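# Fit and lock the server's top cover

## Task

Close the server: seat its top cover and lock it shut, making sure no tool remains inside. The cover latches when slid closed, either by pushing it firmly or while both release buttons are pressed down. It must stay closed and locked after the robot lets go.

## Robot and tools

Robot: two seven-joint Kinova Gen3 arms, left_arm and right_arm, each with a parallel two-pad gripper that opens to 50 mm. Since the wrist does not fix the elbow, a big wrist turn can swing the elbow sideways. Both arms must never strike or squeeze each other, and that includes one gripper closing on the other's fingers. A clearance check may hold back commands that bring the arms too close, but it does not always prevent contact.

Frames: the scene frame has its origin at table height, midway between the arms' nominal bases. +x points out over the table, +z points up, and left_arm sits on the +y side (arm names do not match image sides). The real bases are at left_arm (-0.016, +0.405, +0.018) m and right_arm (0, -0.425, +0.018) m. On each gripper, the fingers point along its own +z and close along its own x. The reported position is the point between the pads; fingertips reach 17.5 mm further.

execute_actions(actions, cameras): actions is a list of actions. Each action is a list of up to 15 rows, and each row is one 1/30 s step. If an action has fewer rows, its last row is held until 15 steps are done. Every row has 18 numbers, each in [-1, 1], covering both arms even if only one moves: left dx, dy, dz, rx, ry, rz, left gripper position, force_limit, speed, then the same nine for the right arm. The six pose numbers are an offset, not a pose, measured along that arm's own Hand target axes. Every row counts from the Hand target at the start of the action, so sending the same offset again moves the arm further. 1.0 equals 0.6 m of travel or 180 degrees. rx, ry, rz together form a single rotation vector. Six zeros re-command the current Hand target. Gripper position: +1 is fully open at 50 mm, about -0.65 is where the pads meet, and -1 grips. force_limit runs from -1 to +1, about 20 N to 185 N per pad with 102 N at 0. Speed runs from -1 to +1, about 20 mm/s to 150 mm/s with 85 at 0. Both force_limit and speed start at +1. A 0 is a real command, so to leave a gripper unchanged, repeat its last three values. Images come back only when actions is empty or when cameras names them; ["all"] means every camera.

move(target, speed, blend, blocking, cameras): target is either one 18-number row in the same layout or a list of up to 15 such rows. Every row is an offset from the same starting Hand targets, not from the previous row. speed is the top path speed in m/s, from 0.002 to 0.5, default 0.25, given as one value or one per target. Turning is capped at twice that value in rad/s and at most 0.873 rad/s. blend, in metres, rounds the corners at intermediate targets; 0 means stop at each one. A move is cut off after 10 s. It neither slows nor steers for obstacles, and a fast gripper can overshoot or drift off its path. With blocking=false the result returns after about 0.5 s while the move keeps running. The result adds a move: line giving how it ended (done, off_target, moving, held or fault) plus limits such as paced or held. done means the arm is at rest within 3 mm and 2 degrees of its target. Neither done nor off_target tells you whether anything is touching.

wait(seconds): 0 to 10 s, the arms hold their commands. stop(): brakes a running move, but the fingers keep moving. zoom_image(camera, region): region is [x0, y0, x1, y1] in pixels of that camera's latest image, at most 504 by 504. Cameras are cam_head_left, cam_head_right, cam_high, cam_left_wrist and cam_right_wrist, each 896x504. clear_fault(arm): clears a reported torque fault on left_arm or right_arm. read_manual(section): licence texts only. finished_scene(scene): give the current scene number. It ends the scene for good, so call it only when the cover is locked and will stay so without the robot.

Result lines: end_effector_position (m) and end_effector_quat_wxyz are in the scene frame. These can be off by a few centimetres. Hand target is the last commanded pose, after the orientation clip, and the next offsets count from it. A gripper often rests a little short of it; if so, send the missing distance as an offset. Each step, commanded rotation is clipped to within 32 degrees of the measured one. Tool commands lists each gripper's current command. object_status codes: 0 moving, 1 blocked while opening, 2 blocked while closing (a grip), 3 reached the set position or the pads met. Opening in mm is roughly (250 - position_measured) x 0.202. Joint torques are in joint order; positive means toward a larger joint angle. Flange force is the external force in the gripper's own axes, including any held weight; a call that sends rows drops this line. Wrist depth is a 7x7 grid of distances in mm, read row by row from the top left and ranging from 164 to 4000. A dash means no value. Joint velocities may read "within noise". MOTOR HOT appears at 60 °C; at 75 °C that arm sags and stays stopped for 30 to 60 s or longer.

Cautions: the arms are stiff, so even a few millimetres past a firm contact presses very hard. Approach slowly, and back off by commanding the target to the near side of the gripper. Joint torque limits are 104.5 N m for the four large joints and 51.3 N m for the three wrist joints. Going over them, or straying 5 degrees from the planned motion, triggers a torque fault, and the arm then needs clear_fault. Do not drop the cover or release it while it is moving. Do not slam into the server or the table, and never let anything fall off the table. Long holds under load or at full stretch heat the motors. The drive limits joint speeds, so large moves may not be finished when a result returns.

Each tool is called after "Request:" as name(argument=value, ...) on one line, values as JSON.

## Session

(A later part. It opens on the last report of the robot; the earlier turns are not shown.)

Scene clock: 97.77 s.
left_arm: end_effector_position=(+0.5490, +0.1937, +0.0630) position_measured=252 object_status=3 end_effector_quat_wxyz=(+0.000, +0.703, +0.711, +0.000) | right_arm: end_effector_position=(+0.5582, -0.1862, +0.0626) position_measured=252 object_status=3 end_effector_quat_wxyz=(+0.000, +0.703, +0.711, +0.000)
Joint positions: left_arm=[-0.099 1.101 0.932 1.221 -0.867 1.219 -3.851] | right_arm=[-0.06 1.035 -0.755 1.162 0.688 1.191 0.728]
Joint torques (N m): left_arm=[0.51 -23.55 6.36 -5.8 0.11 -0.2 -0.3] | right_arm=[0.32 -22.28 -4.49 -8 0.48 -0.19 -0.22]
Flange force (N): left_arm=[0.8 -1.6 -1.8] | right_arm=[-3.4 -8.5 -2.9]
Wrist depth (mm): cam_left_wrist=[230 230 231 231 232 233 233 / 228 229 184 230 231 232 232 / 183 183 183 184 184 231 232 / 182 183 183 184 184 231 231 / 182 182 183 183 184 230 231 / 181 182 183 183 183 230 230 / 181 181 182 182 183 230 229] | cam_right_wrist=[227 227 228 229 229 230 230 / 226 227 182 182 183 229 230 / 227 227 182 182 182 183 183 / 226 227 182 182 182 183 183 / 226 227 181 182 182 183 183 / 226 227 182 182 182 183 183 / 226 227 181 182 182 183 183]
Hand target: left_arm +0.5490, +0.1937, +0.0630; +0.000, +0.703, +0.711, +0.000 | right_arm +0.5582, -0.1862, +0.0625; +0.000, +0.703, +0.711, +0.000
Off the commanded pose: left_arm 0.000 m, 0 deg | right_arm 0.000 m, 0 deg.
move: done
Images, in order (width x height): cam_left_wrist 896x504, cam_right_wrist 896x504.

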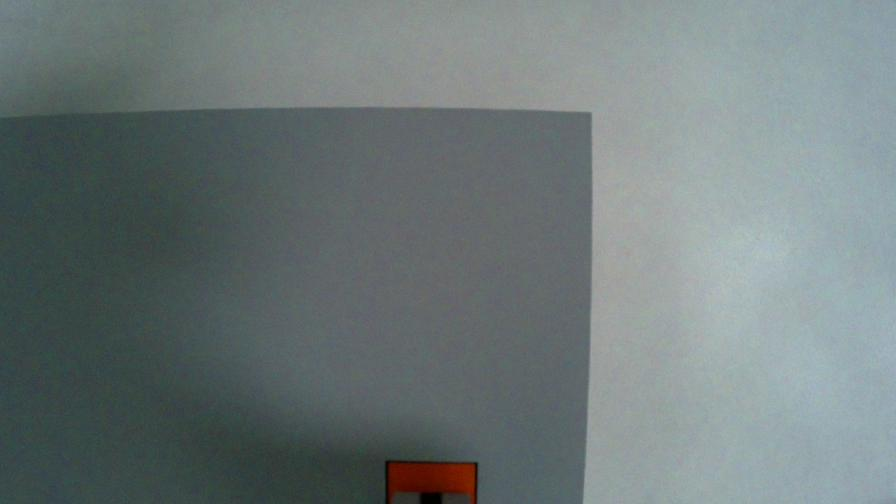

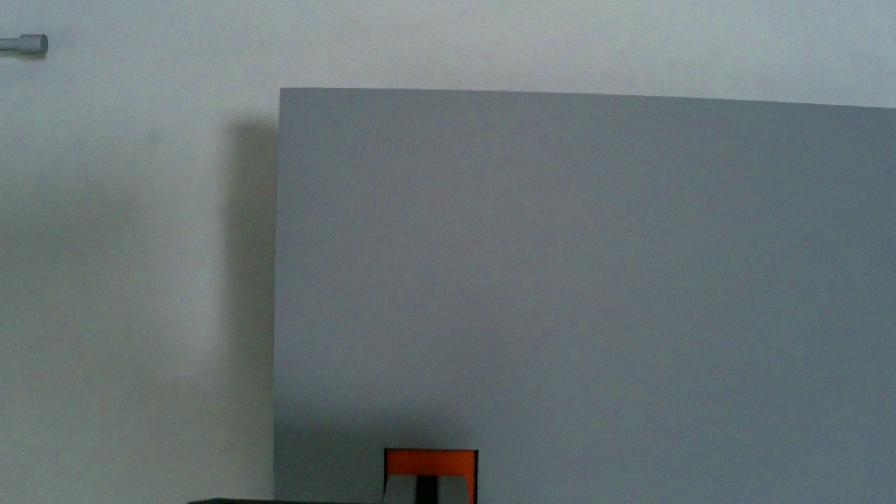

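Request:
move(target=[[0.0003,0,0.0017,0,0,0,-1,-0.5,1,0.0014,0,-0.002,0,0,0,-1,-0.5,1],[0.0003,0,0.0033,0,0,0,-1,-0.5,1,0.0014,0,0.0017,0,0,0,-1,-0.5,1]], speed=0.015)

Request:
move(target=[0,0,0.0025,0,0,0,-1,-0.5,1,0,0,0.0025,0,0,0,-1,-0.5,1], speed=0.015, cameras=["cam_left_wrist","cam_right_wrist"])

Scene clock: 100.80 s.
left_arm: end_effector_position=(+0.5490, +0.1940, +0.0610) position_measured=252 object_status=3 end_effector_quat_wxyz=(+0.000, +0.703, +0.711, +0.000) | right_arm: end_effector_position=(+0.5583, -0.1853, +0.0616) position_measured=252 object_status=3 end_effector_quat_wxyz=(+0.000, +0.703, +0.711, +0.000)
Joint positions: left_arm=[-0.1 1.104 0.93 1.223 -0.868 1.216 -3.85] | right_arm=[-0.062 1.037 -0.754 1.161 0.688 1.19 0.727]
Joint torques (N m): left_arm=[0.26 -19.8 4.6 -5.48 -0.43 -0.97 -0.28] | right_arm=[0.63 -20.99 -3.93 -6.69 0.28 0.67 -0.23]
Flange force (N): left_arm=[1.5 -4.5 -10.0] | right_arm=[-2.1 -6.5 -4.2]
Wrist depth (mm): cam_left_wrist=[228 228 229 230 230 230 231 / 227 228 182 229 230 230 231 / 181 182 182 182 183 230 230 / 181 181 182 182 182 229 230 / 180 181 181 182 182 229 229 / 180 180 181 181 182 228 229 / 180 180 180 181 182 228 228] | cam_right_wrist=[226 227 227 228 229 229 230 / 226 227 181 182 182 228 229 / 226 227 181 181 182 182 183 / 226 226 181 181 181 182 182 / 225 226 181 181 182 182 182 / 225 226 181 181 181 182 182 / 225 226 180 181 181 182 182]
Hand target: left_arm +0.5490, +0.1939, +0.0610; +0.000, +0.703, +0.711, +0.000 | right_arm +0.5582, -0.1854, +0.0615; +0.000, +0.703, +0.711, +0.000
Off the commanded pose: left_arm 0.000 m, 0 deg | right_arm 0.000 m, 0 deg.
move: done

Scene clock: 101.50 s.
left_arm: end_effector_position=(+0.5490, +0.1939, +0.0595) position_measured=252 object_status=3 end_effector_quat_wxyz=(+0.000, +0.703, +0.711, +0.000) | right_arm: end_effector_position=(+0.5582, -0.1854, +0.0600) position_measured=252 object_status=3 end_effector_quat_wxyz=(+0.000, +0.703, +0.711, +0.000)
Joint positions: left_arm=[-0.099 1.106 0.929 1.224 -0.87 1.213 -3.849] | right_arm=[-0.062 1.039 -0.754 1.162 0.689 1.187 0.726]
Joint torques (N m): left_arm=[0.01 -18.99 4.05 -5.52 -0.73 -1.1 -0.28] | right_arm=[0.75 -19.87 -3.5 -6.3 0.33 0.65 -0.22]
Flange force (N): left_arm=[1.5 -5.5 -11.9] | right_arm=[-1.9 -6.7 -6.2]
Wrist depth (mm): cam_left_wrist=[227 227 227 228 228 229 230 / 226 226 181 227 228 228 229 / 180 180 180 181 181 228 229 / 179 179 180 180 181 228 228 / 179 179 180 180 180 227 228 / 179 179 179 180 180 227 227 / 178 179 179 179 180 226 227] | cam_right_wrist=[225 225 226 226 227 227 228 / 224 225 179 180 180 227 228 / 224 225 179 180 180 181 181 / 224 224 179 180 180 181 181 / 224 225 179 180 180 180 181 / 224 224 179 180 180 180 181 / 224 225 179 179 180 180 181]
Hand target: left_arm +0.5490, +0.1939, +0.0595; +0.000, +0.703, +0.711, +0.000 | right_arm +0.5582, -0.1854, +0.0600; +0.000, +0.703, +0.711, +0.000
Off the commanded pose: left_arm 0.000 m, 0 deg | right_arm 0.000 m, 0 deg.
move: done
Images, in order (width x height): cam_left_wrist 896x504, cam_right_wrist 896x504.

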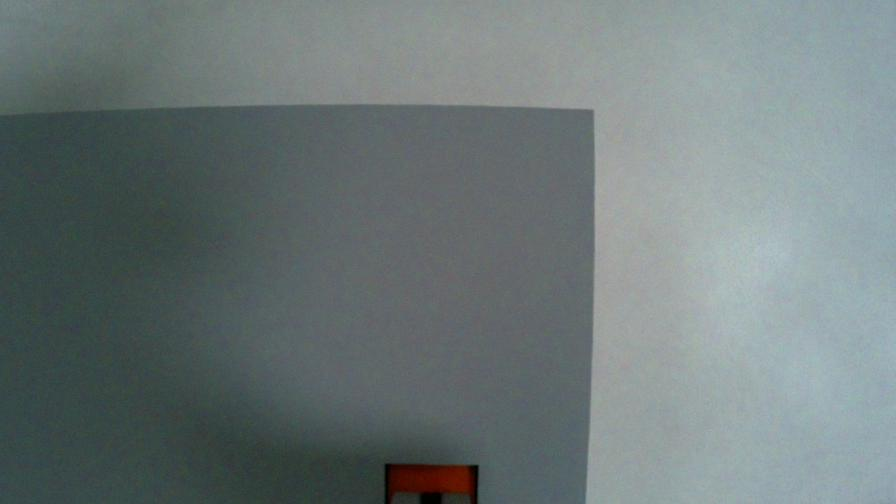

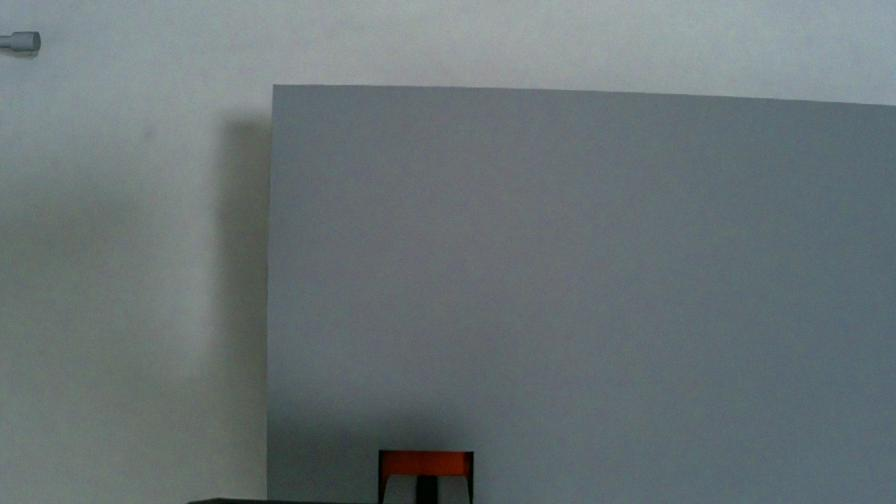

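Request:
move(target=[0,0,0.0025,0,0,0,-1,-0.5,1,0,0,0.0025,0,0,0,-1,-0.5,1], speed=0.015)

Request:
move(target=[0,0,0.0017,0,0,0,-1,-0.5,1,0,0,0.0017,0,0,0,-1,-0.5,1], speed=0.015)

Scene clock: 102.43 s.
left_arm: end_effector_position=(+0.5490, +0.1939, +0.0580) position_measured=252 object_status=3 end_effector_quat_wxyz=(+0.000, +0.704, +0.711, +0.000) | right_arm: end_effector_position=(+0.5582, -0.1854, +0.0585) position_measured=252 object_status=3 end_effector_quat_wxyz=(+0.000, +0.703, +0.711, +0.000)
Joint positions: left_arm=[-0.099 1.108 0.928 1.225 -0.871 1.211 -3.849] | right_arm=[-0.063 1.041 -0.753 1.163 0.691 1.184 0.726]
Joint torques (N m): left_arm=[0.05 -18.14 3.72 -5.51 -0.84 -1.37 -0.29] | right_arm=[0.66 -18.9 -3.2 -6.21 0.45 0.4 -0.21]
Flange force (N): left_arm=[1.9 -6.4 -13.9] | right_arm=[-2.4 -7.6 -8.2]
Wrist depth (mm): cam_left_wrist=[225 225 226 227 227 228 228 / 225 225 180 226 227 227 228 / 178 179 179 179 180 227 228 / 178 178 179 179 179 226 227 / 178 178 178 179 179 226 226 / 177 177 178 178 179 225 226 / 177 177 178 178 179 225 225] | cam_right_wrist=[223 223 224 225 225 226 227 / 223 224 178 178 179 179 226 / 223 224 178 178 179 179 179 / 223 223 178 178 179 179 180 / 223 223 177 178 179 179 179 / 223 223 178 178 178 179 179 / 222 223 177 178 178 179 179]
Hand target: left_arm +0.5490, +0.1939, +0.0580; +0.000, +0.704, +0.711, +0.000 | right_arm +0.5582, -0.1854, +0.0585; +0.000, +0.703, +0.711, +0.000
Off the commanded pose: left_arm 0.000 m, 0 deg | right_arm 0.000 m, 0 deg.
move: done

Scene clock: 103.13 s.
left_arm: end_effector_position=(+0.5490, +0.1939, +0.0570) position_measured=252 object_status=3 end_effector_quat_wxyz=(+0.000, +0.703, +0.711, +0.000) | right_arm: end_effector_position=(+0.5582, -0.1854, +0.0575) position_measured=252 object_status=3 end_effector_quat_wxyz=(+0.000, +0.703, +0.711, +0.000)
Joint positions: left_arm=[-0.099 1.109 0.927 1.225 -0.872 1.209 -3.848] | right_arm=[-0.063 1.042 -0.752 1.164 0.691 1.182 0.725]
Joint torques (N m): left_arm=[0.25 -15.02 2.57 -5.28 -1.18 -2.26 -0.28] | right_arm=[0.48 -12.42 -1.56 -5.73 1.12 -1.41 -0.19]
Flange force (N): left_arm=[3.1 -8.7 -20.8] | right_arm=[-5.0 -13.0 -21.7]
Wrist depth (mm): cam_left_wrist=[224 225 226 226 226 227 228 / 224 224 179 225 226 226 227 / 177 178 178 178 179 226 227 / 177 177 178 178 178 225 226 / 177 177 178 178 178 225 226 / 176 177 177 177 178 224 225 / 176 176 177 177 178 224 225] | cam_right_wrist=[223 223 224 224 225 225 226 / 222 223 177 178 178 178 226 / 222 223 177 178 178 179 179 / 222 223 178 178 178 179 179 / 222 223 177 178 178 178 179 / 222 223 177 177 178 178 179 / 222 223 177 178 178 179 179]
Hand target: left_arm +0.5490, +0.1939, +0.0570; +0.000, +0.703, +0.711, +0.000 | right_arm +0.5582, -0.1854, +0.0575; +0.000, +0.703, +0.711, +0.000
Off the commanded pose: left_arm 0.000 m, 0 deg | right_arm 0.000 m, 0 deg.
move: done

Request:
move(target=[0,0.0083,0,0,0,0,-1,-0.5,1,0,0.0083,0,0,0,0,-1,-0.5,1], speed=0.02)

Request:
move(target=[0,0.005,0,0,0,0,-1,-0.5,1,0,0.005,0,0,0,0,-1,-0.5,1], speed=0.02, cameras=["cam_high","cam_head_left"])

Request:
zoom_image(camera="cam_high", region=[360, 190, 600, 390])

Scene clock: 104.03 s.
left_arm: end_effector_position=(+0.5539, +0.1940, +0.0570) position_measured=252 object_status=3 end_effector_quat_wxyz=(+0.000, +0.704, +0.711, +0.000) | right_arm: end_effector_position=(+0.5632, -0.1853, +0.0575) position_measured=252 object_status=3 end_effector_quat_wxyz=(+0.000, +0.703, +0.711, +0.000)
Joint positions: left_arm=[-0.095 1.117 0.927 1.203 -0.872 1.219 -3.86] | right_arm=[-0.065 1.051 -0.752 1.141 0.691 1.193 0.736]
Joint torques (N m): left_arm=[-2.05 -14.53 0.35 -9.24 -4.01 -4.71 -0.35] | right_arm=[2.52 -12.19 0.54 -6.8 2.42 -1.71 -0.17]
Flange force (N): left_arm=[3.8 -21.5 -26.8] | right_arm=[-3.0 -17.2 -23.7]
Wrist depth (mm): cam_left_wrist=[225 225 226 226 226 227 227 / 224 178 179 179 180 227 227 / 178 178 178 179 179 226 227 / 177 177 178 178 179 225 226 / 176 177 178 178 178 225 225 / 177 177 177 178 178 224 225 / 176 177 177 178 178 224 225] | cam_right_wrist=[222 223 224 224 225 225 226 / 222 223 178 177 178 179 179 / 222 223 177 178 178 179 179 / 222 222 177 177 178 179 179 / 222 223 177 178 178 179 179 / 222 222 177 178 178 178 179 / 222 223 177 178 178 178 179]
Hand target: left_arm +0.5540, +0.1940, +0.0570; +0.000, +0.704, +0.711, +0.000 | right_arm +0.5632, -0.1853, +0.0575; +0.000, +0.703, +0.711, +0.000
Off the commanded pose: left_arm 0.000 m, 0 deg | right_arm 0.000 m, 0 deg.
move: done

Scene clock: 104.73 s.
left_arm: end_effector_position=(+0.5570, +0.1940, +0.0570) position_measured=252 object_status=3 end_effector_quat_wxyz=(+0.000, +0.703, +0.711, +0.000) | right_arm: end_effector_position=(+0.5662, -0.1853, +0.0575) position_measured=252 object_status=3 end_effector_quat_wxyz=(+0.000, +0.703, +0.711, +0.000)
Joint positions: left_arm=[-0.092 1.121 0.927 1.188 -0.872 1.225 -3.868] | right_arm=[-0.067 1.056 -0.751 1.127 0.691 1.2 0.743]
Joint torques (N m): left_arm=[-1.64 -15.09 0.88 -8.3 -3.33 -4.11 -0.39] | right_arm=[2.56 -11.83 0.69 -8.35 3.08 -3.21 -0.22]
Flange force (N): left_arm=[3.2 -18.2 -24.8] | right_arm=[-5.0 -21.9 -26.3]
Wrist depth (mm): cam_left_wrist=[225 225 225 226 226 227 227 / 224 178 179 179 179 226 227 / 178 178 178 179 179 226 227 / 177 178 178 178 179 225 226 / 177 177 177 178 178 225 226 / 176 177 177 177 178 224 225 / 176 176 177 178 178 224 225] | cam_right_wrist=[222 223 224 224 225 225 226 / 222 223 177 178 178 179 179 / 222 223 177 178 178 179 179 / 222 223 177 178 178 178 179 / 222 223 177 178 178 178 179 / 222 223 177 177 178 178 179 / 222 222 177 178 178 178 179]
Hand target: left_arm +0.5570, +0.1940, +0.0570; +0.000, +0.703, +0.711, +0.000 | right_arm +0.5662, -0.1853, +0.0575; +0.000, +0.703, +0.711, +0.000
Off the commanded pose: left_arm 0.000 m, 0 deg | right_arm 0.000 m, 0 deg.
move: done
Images, in order (width x height): cam_head_left 896x504, cam_high 896x504.

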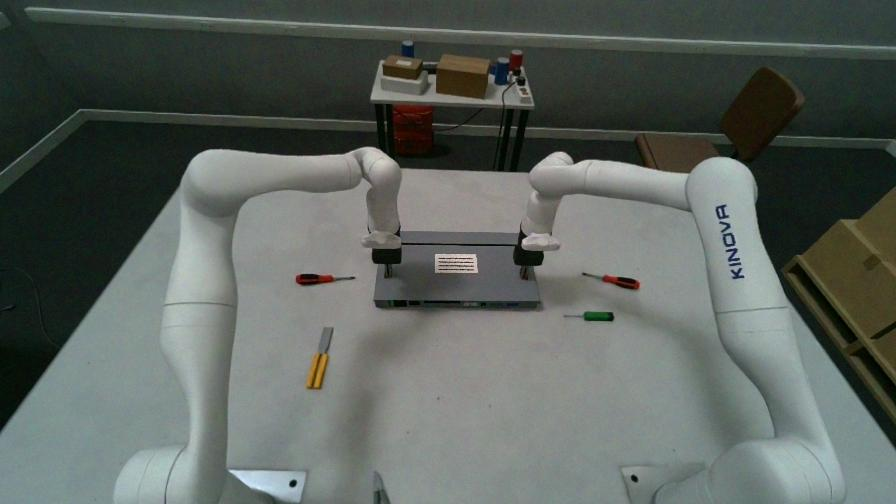

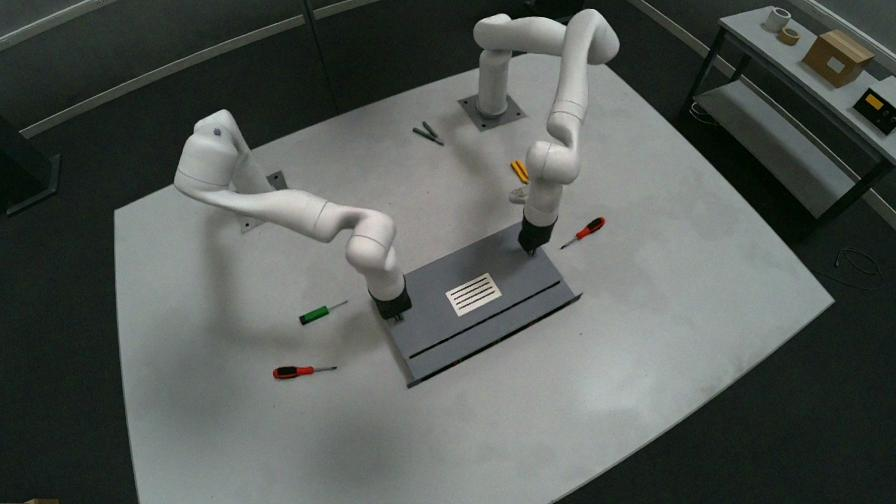

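Scaled by 2.100 from the camera's 896x504 image, which has a finer 1280x720 frame.

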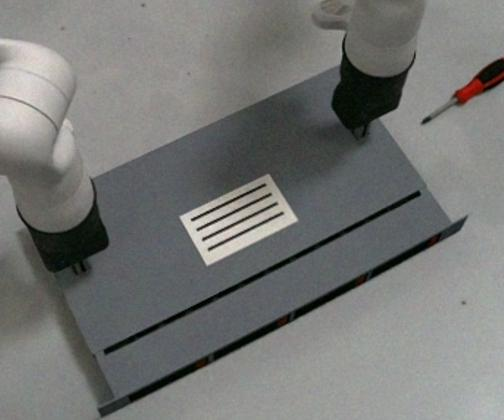

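Request:
move(target=[0,0.0067,0,0,0,0,-1,-0.5,1,0,0.0067,0,0,0,0,-1,-0.5,1], speed=0.02, cameras=["cam_high"])

Request:
zoom_image(camera="cam_high", region=[360, 190, 600, 390])

Request:
zoom_image(camera="cam_high", region=[535, 255, 595, 305])

Request:
zoom_image(camera="cam_high", region=[395, 340, 445, 390])

Scene clock: 105.77 s.
left_arm: end_effector_position=(+0.5610, +0.1940, +0.0570) position_measured=252 object_status=3 end_effector_quat_wxyz=(+0.000, +0.703, +0.711, +0.000) | right_arm: end_effector_position=(+0.5702, -0.1853, +0.0575) position_measured=252 object_status=3 end_effector_quat_wxyz=(+0.000, +0.703, +0.711, +0.000)
Joint positions: left_arm=[-0.088 1.128 0.926 1.169 -0.872 1.233 -3.878] | right_arm=[-0.07 1.063 -0.75 1.108 0.691 1.209 0.752]
Joint torques (N m): left_arm=[-1.76 -14.92 0.72 -8.76 -3.6 -4.55 -0.41] | right_arm=[3.21 -11.56 1.44 -9.53 3.86 -4.2 -0.2]
Flange force (N): left_arm=[3.7 -20.1 -25.7] | right_arm=[-5.4 -26.0 -28.5]
Wrist depth (mm): cam_left_wrist=[224 225 226 226 226 227 228 / 224 179 179 179 179 227 227 / 178 178 178 179 179 226 226 / 177 178 178 178 179 226 226 / 177 177 178 178 178 225 225 / 177 177 177 177 178 225 225 / 176 176 177 178 178 224 225] | cam_right_wrist=[223 223 223 224 225 226 226 / 222 223 177 178 178 179 179 / 222 222 177 178 178 178 179 / 222 223 177 178 178 178 179 / 222 223 177 178 178 178 179 / 222 222 177 178 178 178 179 / 222 222 177 177 178 178 179]
Hand target: left_arm +0.5610, +0.1940, +0.0570; +0.000, +0.703, +0.711, +0.000 | right_arm +0.5702, -0.1853, +0.0575; +0.000, +0.703, +0.711, +0.000
Off the commanded pose: left_arm 0.000 m, 0 deg | right_arm 0.000 m, 0 deg.
move: done
Images, in order (width x height): cam_high 896x504.

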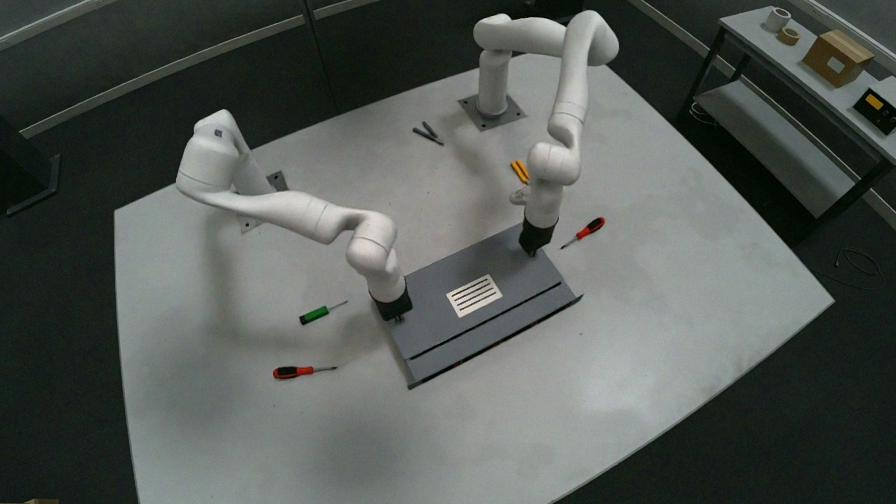

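Scaled by 2.100 from the camera's 896x504 image, which has a finer 1280x720 frame.

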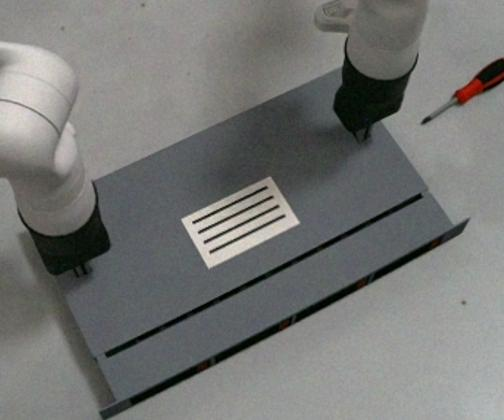

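Scaled by 8.400 from the camera's 896x504 image, which has a finer 1280x720 frame.

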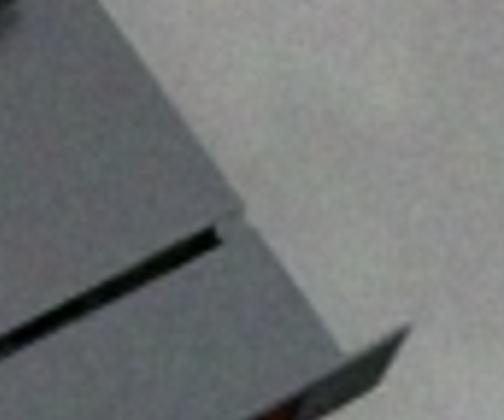

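Scaled by 10.080 from the camera's 896x504 image, which has a finer 1280x720 frame.

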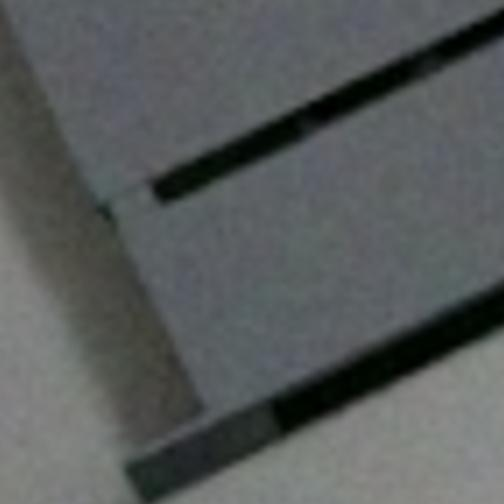

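Request:
move(target=[0,0.0,-0.0013,0,0,0,-1,-0.5,1,0,0.0,-0.0015,0,0,0,-1,-0.5,1], speed=0.02)

Request:
move(target=[0,0.0033,0,0,0,0,-1,-0.5,1,0,0.0033,0,0,0,0,-1,-0.5,1], speed=0.02, cameras=["cam_high"])

Request:
zoom_image(camera="cam_high", region=[360, 190, 600, 390])

Scene clock: 107.47 s.
left_arm: end_effector_position=(+0.5610, +0.1940, +0.0577) position_measured=252 object_status=3 end_effector_quat_wxyz=(+0.000, +0.704, +0.711, +0.000) | right_arm: end_effector_position=(+0.5702, -0.1853, +0.0583) position_measured=252 object_status=3 end_effector_quat_wxyz=(+0.000, +0.703, +0.711, +0.000)
Joint positions: left_arm=[-0.088 1.127 0.927 1.169 -0.871 1.234 -3.878] | right_arm=[-0.07 1.062 -0.751 1.107 0.69 1.21 0.753]
Joint torques (N m): left_arm=[-2.29 -20.84 2.53 -8.75 -2.9 -2.52 -0.38] | right_arm=[3.89 -21.07 -0.62 -9.7 2.89 -0.93 -0.26]
Flange force (N): left_arm=[0.5 -14.0 -12.8] | right_arm=[-0.4 -16.3 -8.6]
Wrist depth (mm): cam_left_wrist=[225 225 225 226 227 227 228 / 224 178 179 179 180 227 227 / 178 178 178 179 179 226 227 / 177 178 178 178 179 226 226 / 177 177 178 178 178 226 226 / 176 177 177 177 178 225 225 / 176 176 177 178 178 224 224] | cam_right_wrist=[223 223 224 224 225 226 226 / 223 223 178 178 178 179 179 / 222 223 177 178 178 179 179 / 222 223 177 178 178 179 179 / 222 223 177 177 178 179 179 / 222 223 177 178 178 179 179 / 222 223 177 178 178 178 179]
Hand target: left_arm +0.5610, +0.1940, +0.0578; +0.000, +0.703, +0.711, +0.000 | right_arm +0.5702, -0.1852, +0.0584; +0.000, +0.703, +0.711, +0.000
Off the commanded pose: left_arm 0.000 m, 0 deg | right_arm 0.000 m, 0 deg.
move: done

Scene clock: 108.17 s.
left_arm: end_effector_position=(+0.5630, +0.1940, +0.0578) position_measured=252 object_status=3 end_effector_quat_wxyz=(+0.000, +0.704, +0.711, +0.000) | right_arm: end_effector_position=(+0.5722, -0.1852, +0.0584) position_measured=252 object_status=3 end_effector_quat_wxyz=(+0.000, +0.703, +0.711, +0.000)
Joint positions: left_arm=[-0.086 1.13 0.927 1.159 -0.871 1.238 -3.883] | right_arm=[-0.071 1.065 -0.751 1.098 0.69 1.215 0.757]
Joint torques (N m): left_arm=[-1.59 -18.59 2.23 -7.93 -2.53 -2.79 -0.4] | right_arm=[3.41 -19.65 -0.62 -9.75 2.97 -1.67 -0.18]
Flange force (N): left_arm=[1.7 -14.1 -16.6] | right_arm=[-1.8 -18.1 -11.8]
Wrist depth (mm): cam_left_wrist=[225 225 226 227 227 227 228 / 224 179 179 180 180 227 227 / 178 178 179 179 179 227 227 / 178 178 179 179 179 225 226 / 177 178 178 178 179 225 226 / 177 177 178 178 178 225 226 / 176 177 177 178 178 225 225] | cam_right_wrist=[223 224 224 225 225 226 226 / 222 223 178 178 179 179 179 / 223 223 178 178 179 179 180 / 222 223 178 178 178 179 179 / 222 223 178 178 178 179 179 / 222 223 178 178 178 179 179 / 222 223 177 178 178 179 179]
Hand target: left_arm +0.5630, +0.1941, +0.0578; +0.000, +0.704, +0.711, +0.000 | right_arm +0.5722, -0.1852, +0.0584; +0.000, +0.703, +0.711, +0.000
Off the commanded pose: left_arm 0.000 m, 0 deg | right_arm 0.000 m, 0 deg.
move: done
Images, in order (width x height): cam_high 896x504.

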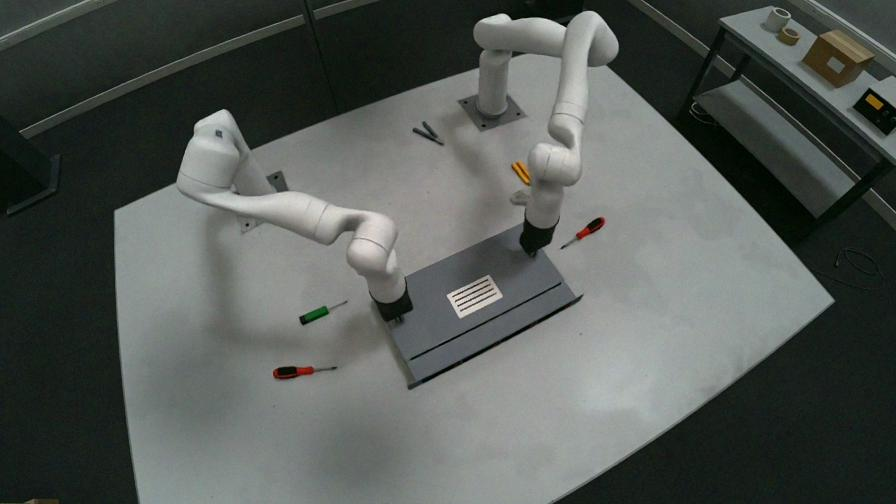

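Scaled by 2.100 from the camera's 896x504 image, which has a finer 1280x720 frame.

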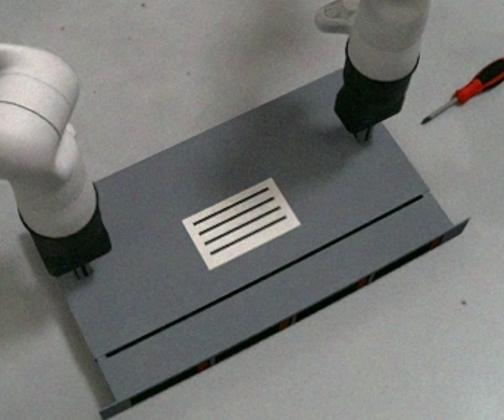

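Request:
move(target=[0,0.0042,0,0,0,0,-1,-0.5,1,0,0.0042,0,0,0,0,-1,-0.5,1], speed=0.02)

Request:
move(target=[0,0.0033,0,0,0,0,-1,-0.5,1,0,0.0033,0,0,0,0,-1,-0.5,1], speed=0.02, cameras=["cam_high"])

Request:
zoom_image(camera="cam_high", region=[360, 190, 600, 390])

Scene clock: 109.00 s.
left_arm: end_effector_position=(+0.5655, +0.1941, +0.0578) position_measured=252 object_status=3 end_effector_quat_wxyz=(+0.000, +0.703, +0.711, +0.000) | right_arm: end_effector_position=(+0.5747, -0.1852, +0.0584) position_measured=252 object_status=3 end_effector_quat_wxyz=(+0.000, +0.703, +0.711, +0.000)
Joint positions: left_arm=[-0.084 1.134 0.927 1.147 -0.871 1.243 -3.889] | right_arm=[-0.073 1.07 -0.75 1.085 0.69 1.221 0.763]
Joint torques (N m): left_arm=[-1.4 -18.65 2.48 -7.93 -2.49 -3.01 -0.4] | right_arm=[3.42 -19.62 -0.65 -10.07 2.94 -1.71 -0.25]
Flange force (N): left_arm=[2.0 -14.0 -16.8] | right_arm=[-2.5 -19.7 -11.7]
Wrist depth (mm): cam_left_wrist=[225 225 226 227 227 228 228 / 224 179 179 180 180 227 228 / 178 178 179 179 180 226 227 / 178 178 178 179 179 226 227 / 177 178 178 178 179 226 226 / 177 177 178 178 178 225 225 / 176 177 177 178 178 225 225] | cam_right_wrist=[223 223 224 225 225 226 226 / 223 223 178 178 178 179 180 / 223 224 178 178 178 179 179 / 222 223 177 178 178 179 179 / 222 223 177 178 178 179 179 / 223 223 177 178 178 179 179 / 222 223 177 178 178 179 179]
Hand target: left_arm +0.5655, +0.1941, +0.0578; +0.000, +0.703, +0.711, +0.000 | right_arm +0.5747, -0.1852, +0.0584; +0.000, +0.703, +0.711, +0.000
Off the commanded pose: left_arm 0.000 m, 0 deg | right_arm 0.000 m, 0 deg.
move: done

Scene clock: 109.70 s.
left_arm: end_effector_position=(+0.5675, +0.1941, +0.0578) position_measured=252 object_status=3 end_effector_quat_wxyz=(+0.000, +0.704, +0.711, +0.000) | right_arm: end_effector_position=(+0.5767, -0.1852, +0.0584) position_measured=252 object_status=3 end_effector_quat_wxyz=(+0.000, +0.703, +0.711, +0.000)
Joint positions: left_arm=[-0.082 1.137 0.926 1.138 -0.871 1.247 -3.895] | right_arm=[-0.074 1.073 -0.75 1.076 0.69 1.225 0.768]
Joint torques (N m): left_arm=[-1.33 -18.6 2.49 -7.84 -2.48 -3.06 -0.39] | right_arm=[3.32 -19.62 -0.64 -9.81 2.92 -1.71 -0.22]
Flange force (N): left_arm=[2.0 -13.7 -17.0] | right_arm=[-2.3 -18.8 -11.9]
Wrist depth (mm): cam_left_wrist=[225 225 226 226 227 227 227 / 224 179 179 180 180 227 227 / 178 178 179 179 179 226 227 / 177 178 178 179 179 226 227 / 177 178 178 178 179 226 226 / 177 177 178 178 178 225 225 / 176 177 177 178 178 224 225] | cam_right_wrist=[223 223 224 224 225 226 226 / 223 223 178 178 179 179 179 / 223 223 178 178 178 179 179 / 223 223 177 178 178 179 179 / 222 223 177 178 178 178 179 / 222 223 178 178 178 179 179 / 222 223 177 178 178 179 179]
Hand target: left_arm +0.5675, +0.1941, +0.0578; +0.000, +0.703, +0.711, +0.000 | right_arm +0.5767, -0.1852, +0.0584; +0.000, +0.703, +0.711, +0.000
Off the commanded pose: left_arm 0.000 m, 0 deg | right_arm 0.000 m, 0 deg.
move: done
Images, in order (width x height): cam_high 896x504.

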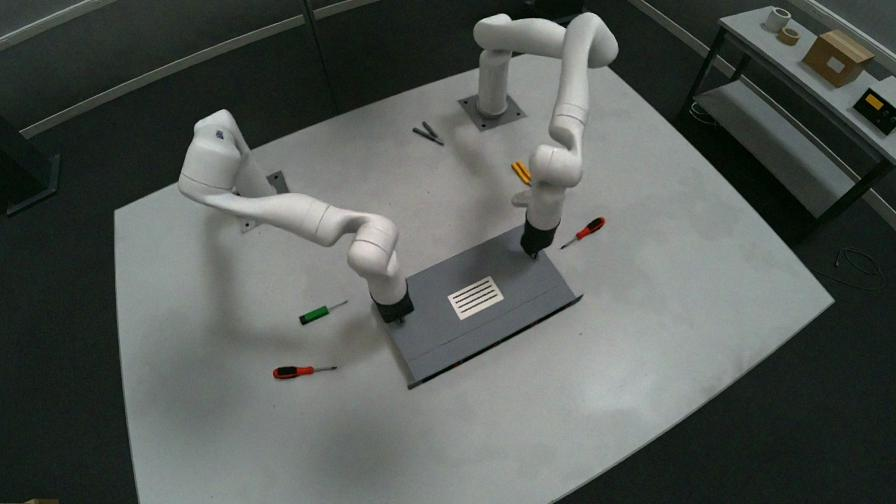

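Scaled by 2.100 from the camera's 896x504 image, which has a finer 1280x720 frame.

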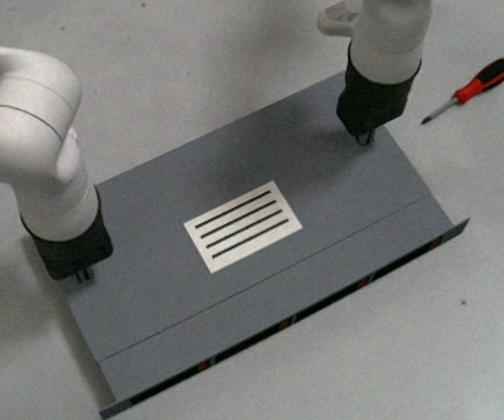

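Request:
move(target=[0,0.0025,0,0,0,0,-1,-0.5,1,0,0.0025,0,0,0,0,-1,-0.5,1], speed=0.02)

Request:
move(target=[0,0.0025,0,0,0,0,-1,-0.5,1,0,0.0025,0,0,0,0,-1,-0.5,1], speed=0.02, cameras=["cam_high"])

Request:
zoom_image(camera="cam_high", region=[360, 190, 600, 390])

Scene clock: 111.47 s.
left_arm: end_effector_position=(+0.5690, +0.1941, +0.0578) position_measured=252 object_status=3 end_effector_quat_wxyz=(+0.000, +0.703, +0.711, +0.000) | right_arm: end_effector_position=(+0.5782, -0.1852, +0.0584) position_measured=252 object_status=3 end_effector_quat_wxyz=(+0.000, +0.703, +0.711, +0.000)
Joint positions: left_arm=[-0.08 1.14 0.926 1.13 -0.871 1.25 -3.898] | right_arm=[-0.075 1.076 -0.749 1.068 0.69 1.229 0.771]
Joint torques (N m): left_arm=[-1.73 -19.22 2.38 -8.92 -2.97 -3.68 -0.37] | right_arm=[3.54 -20.26 -0.62 -11.24 3.49 -2.96 -0.17]
Flange force (N): left_arm=[2.3 -16.4 -17.0] | right_arm=[-3.1 -21.9 -12.7]
Wrist depth (mm): cam_left_wrist=[225 225 226 226 227 228 227 / 224 179 179 179 180 227 228 / 178 178 178 179 179 226 227 / 177 178 178 179 179 226 227 / 177 177 178 178 179 226 226 / 177 177 177 178 178 225 225 / 176 177 177 178 178 224 224] | cam_right_wrist=[223 223 224 225 225 226 227 / 223 223 178 178 179 179 179 / 223 223 178 178 179 179 179 / 222 223 178 178 178 179 179 / 222 223 177 178 178 179 179 / 222 223 177 178 178 179 179 / 222 223 177 178 178 179 179]
Hand target: left_arm +0.5690, +0.1941, +0.0578; +0.000, +0.703, +0.711, +0.000 | right_arm +0.5782, -0.1852, +0.0584; +0.000, +0.703, +0.711, +0.000
Off the commanded pose: left_arm 0.000 m, 0 deg | right_arm 0.000 m, 0 deg.
move: done

Scene clock: 112.17 s.
left_arm: end_effector_position=(+0.5705, +0.1941, +0.0578) position_measured=252 object_status=3 end_effector_quat_wxyz=(+0.000, +0.703, +0.711, +0.000) | right_arm: end_effector_position=(+0.5797, -0.1851, +0.0584) position_measured=252 object_status=3 end_effector_quat_wxyz=(+0.000, +0.703, +0.711, +0.000)
Joint positions: left_arm=[-0.079 1.142 0.926 1.123 -0.871 1.253 -3.902] | right_arm=[-0.076 1.079 -0.749 1.061 0.69 1.232 0.775]
Joint torques (N m): left_arm=[-1.88 -19.17 2.17 -9.05 -3.13 -3.71 -0.39] | right_arm=[3.59 -20.21 -0.5 -11.62 3.65 -3.26 -0.23]
Flange force (N): left_arm=[2.3 -17.2 -17.3] | right_arm=[-3.6 -23.2 -13.2]
Wrist depth (mm): cam_left_wrist=[225 226 226 226 227 227 228 / 224 179 179 179 180 227 228 / 178 178 179 179 179 226 227 / 178 178 178 179 179 226 226 / 177 177 178 178 179 225 226 / 177 177 178 178 178 225 225 / 177 177 177 178 178 225 225] | cam_right_wrist=[223 223 224 225 225 225 226 / 223 223 178 178 179 179 179 / 223 223 178 178 178 179 179 / 222 223 178 178 178 179 179 / 222 223 177 178 178 179 179 / 222 223 177 178 178 179 179 / 222 222 177 178 178 179 179]
Hand target: left_arm +0.5705, +0.1941, +0.0578; +0.000, +0.703, +0.711, +0.000 | right_arm +0.5797, -0.1851, +0.0584; +0.000, +0.703, +0.711, +0.000
Off the commanded pose: left_arm 0.000 m, 0 deg | right_arm 0.000 m, 0 deg.
move: done
Images, in order (width x height): cam_high 896x504.

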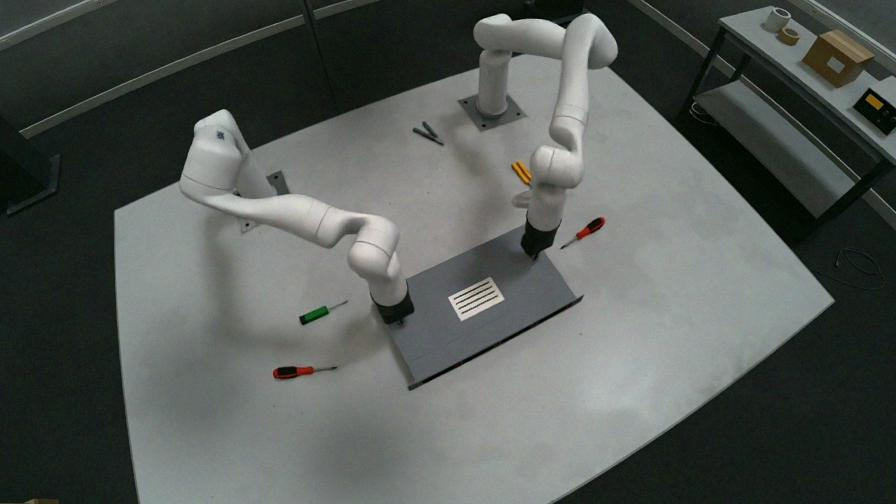

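Scaled by 2.100 from the camera's 896x504 image, which has a finer 1280x720 frame.

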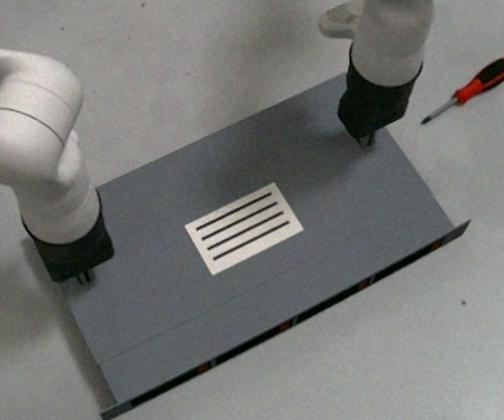

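Request:
move(target=[[0,-0.0017,0,0,0,0,-1,-0.5,1,0,-0.002,0,0,0,0,-1,-0.5,1],[0,-0.0017,-0.013,0,0,0,-1,-0.5,1,0,-0.002,-0.013,0,0,0,-1,-0.5,1],[0,-0.05,-0.12,0,0,0,-1,-0.5,1,0,-0.05,-0.12,0,0,0,-1,-0.5,1]], speed=[0.02,0.03,0.2], blend=[0.0003,0.002,0], cameras=["all"])

Request:
zoom_image(camera="cam_high", region=[360, 190, 600, 390])

Request:
zoom_image(camera="cam_head_right", region=[360, 225, 560, 325])

Scene clock: 113.50 s.
left_arm: end_effector_position=(+0.5405, +0.1938, +0.1298) position_measured=252 object_status=3 end_effector_quat_wxyz=(+0.000, +0.703, +0.711, +0.000) | right_arm: end_effector_position=(+0.5497, -0.1855, +0.1304) position_measured=252 object_status=3 end_effector_quat_wxyz=(+0.000, +0.703, +0.711, +0.000)
Joint positions: left_arm=[-0.11 1.007 0.979 1.193 -0.808 1.328 -3.876] | right_arm=[-0.056 0.94 -0.79 1.129 0.637 1.306 0.749]
Joint torques (N m): left_arm=[0.54 -22.97 6.26 -6.38 -0.01 -0.2 -0.3] | right_arm=[0.37 -25.3 -5.34 -9.37 0.31 0.38 -0.21]
Flange force (N): left_arm=[0.8 -1.5 -1.5] | right_arm=[-2.5 -6.5 4.9]
Wrist depth (mm): cam_left_wrist=[297 297 298 299 300 300 300 / 296 296 297 297 299 300 299 / 295 296 296 297 299 298 299 / 249 248 250 297 297 297 299 / 248 249 249 250 296 297 298 / 248 247 248 249 296 297 297 / 247 247 248 249 295 296 297] | cam_right_wrist=[294 295 295 296 298 298 299 / 294 295 295 296 297 297 298 / 294 295 295 296 297 297 299 / 293 294 295 250 251 251 252 / 293 294 249 249 250 251 251 / 293 295 249 249 250 251 251 / 293 294 249 249 250 250 252]
Hand target: left_arm +0.5405, +0.1938, +0.1298; +0.000, +0.703, +0.711, +0.000 | right_arm +0.5497, -0.1854, +0.1304; +0.000, +0.703, +0.711, +0.000
Off the commanded pose: left_arm 0.000 m, 0 deg | right_arm 0.000 m, 0 deg.
move: done

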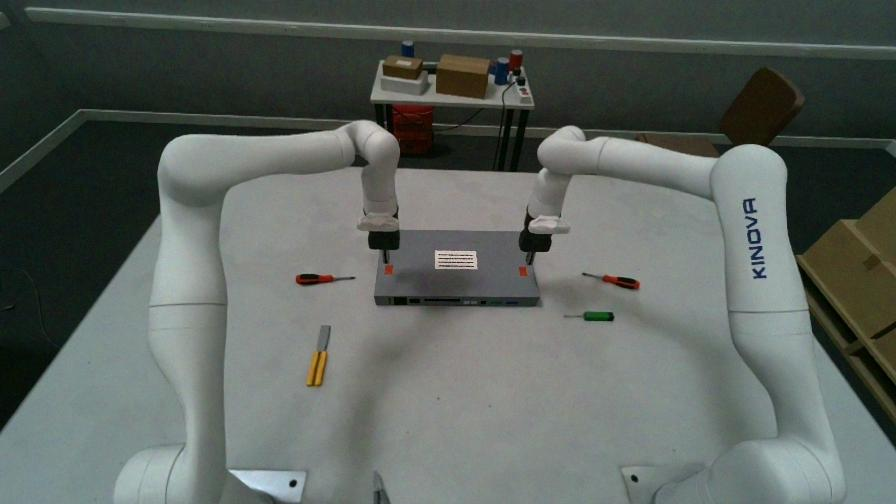

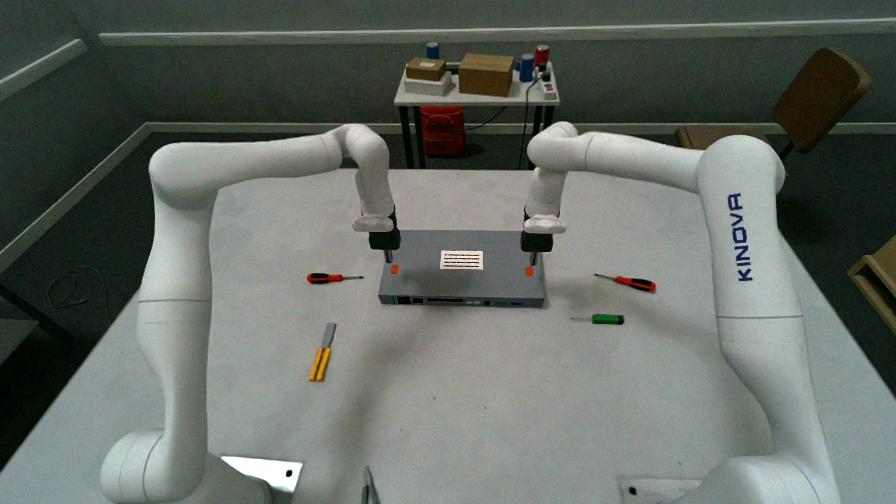

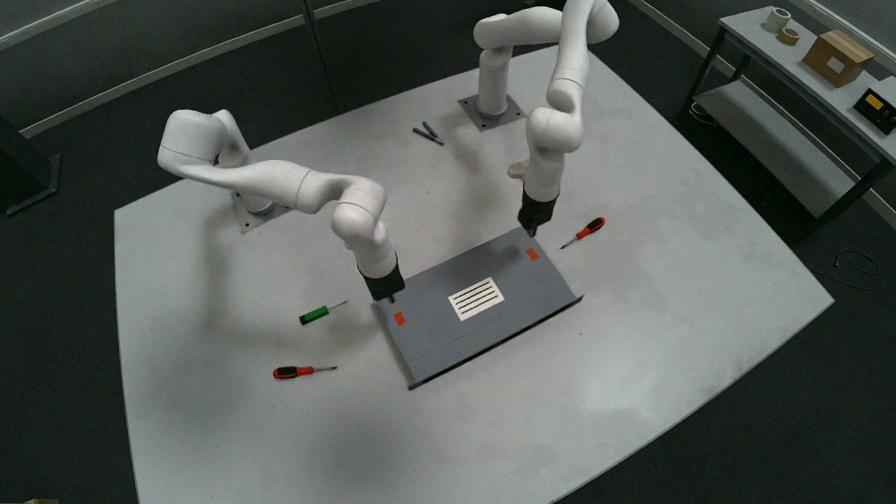

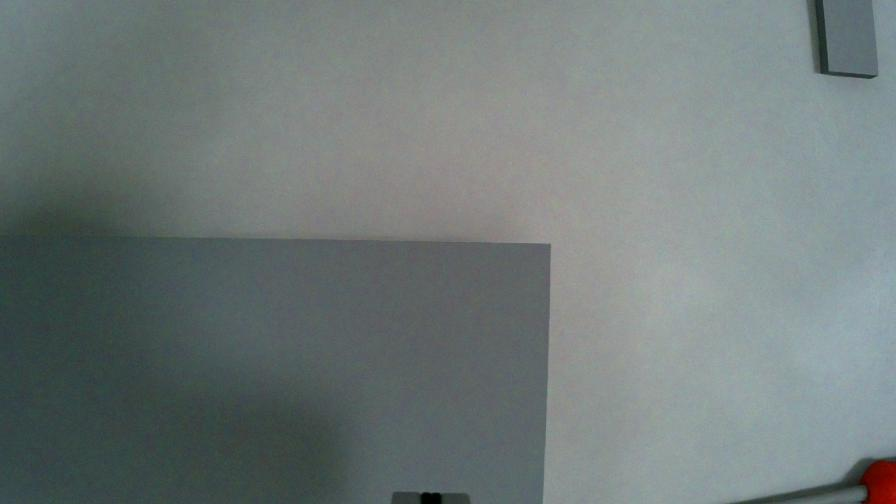

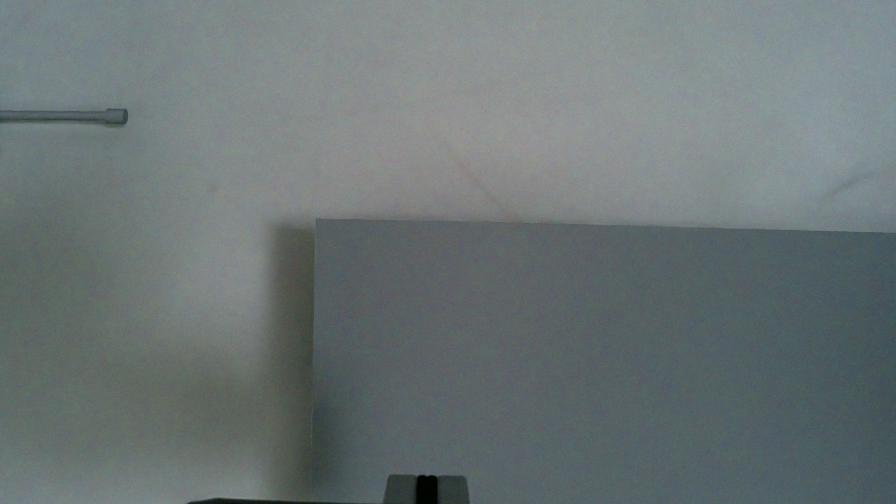

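Scaled by 2.100 from the camera's 896x504 image, which has a finer 1280x720 frame.

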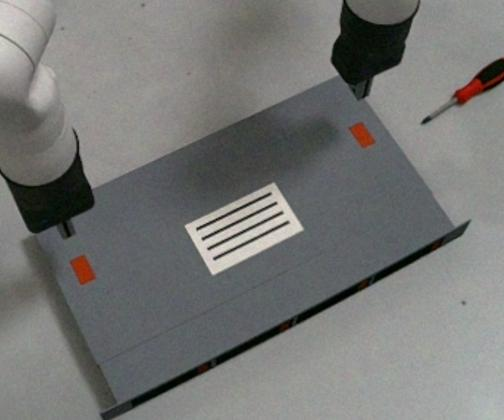

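Scaled by 2.520 from the camera's 896x504 image, which has a finer 1280x720 frame.

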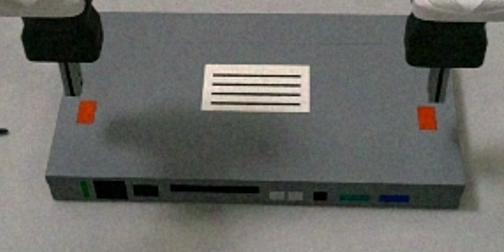

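Request:
finished_scene(scene=1)

The scene is finished: the task was done.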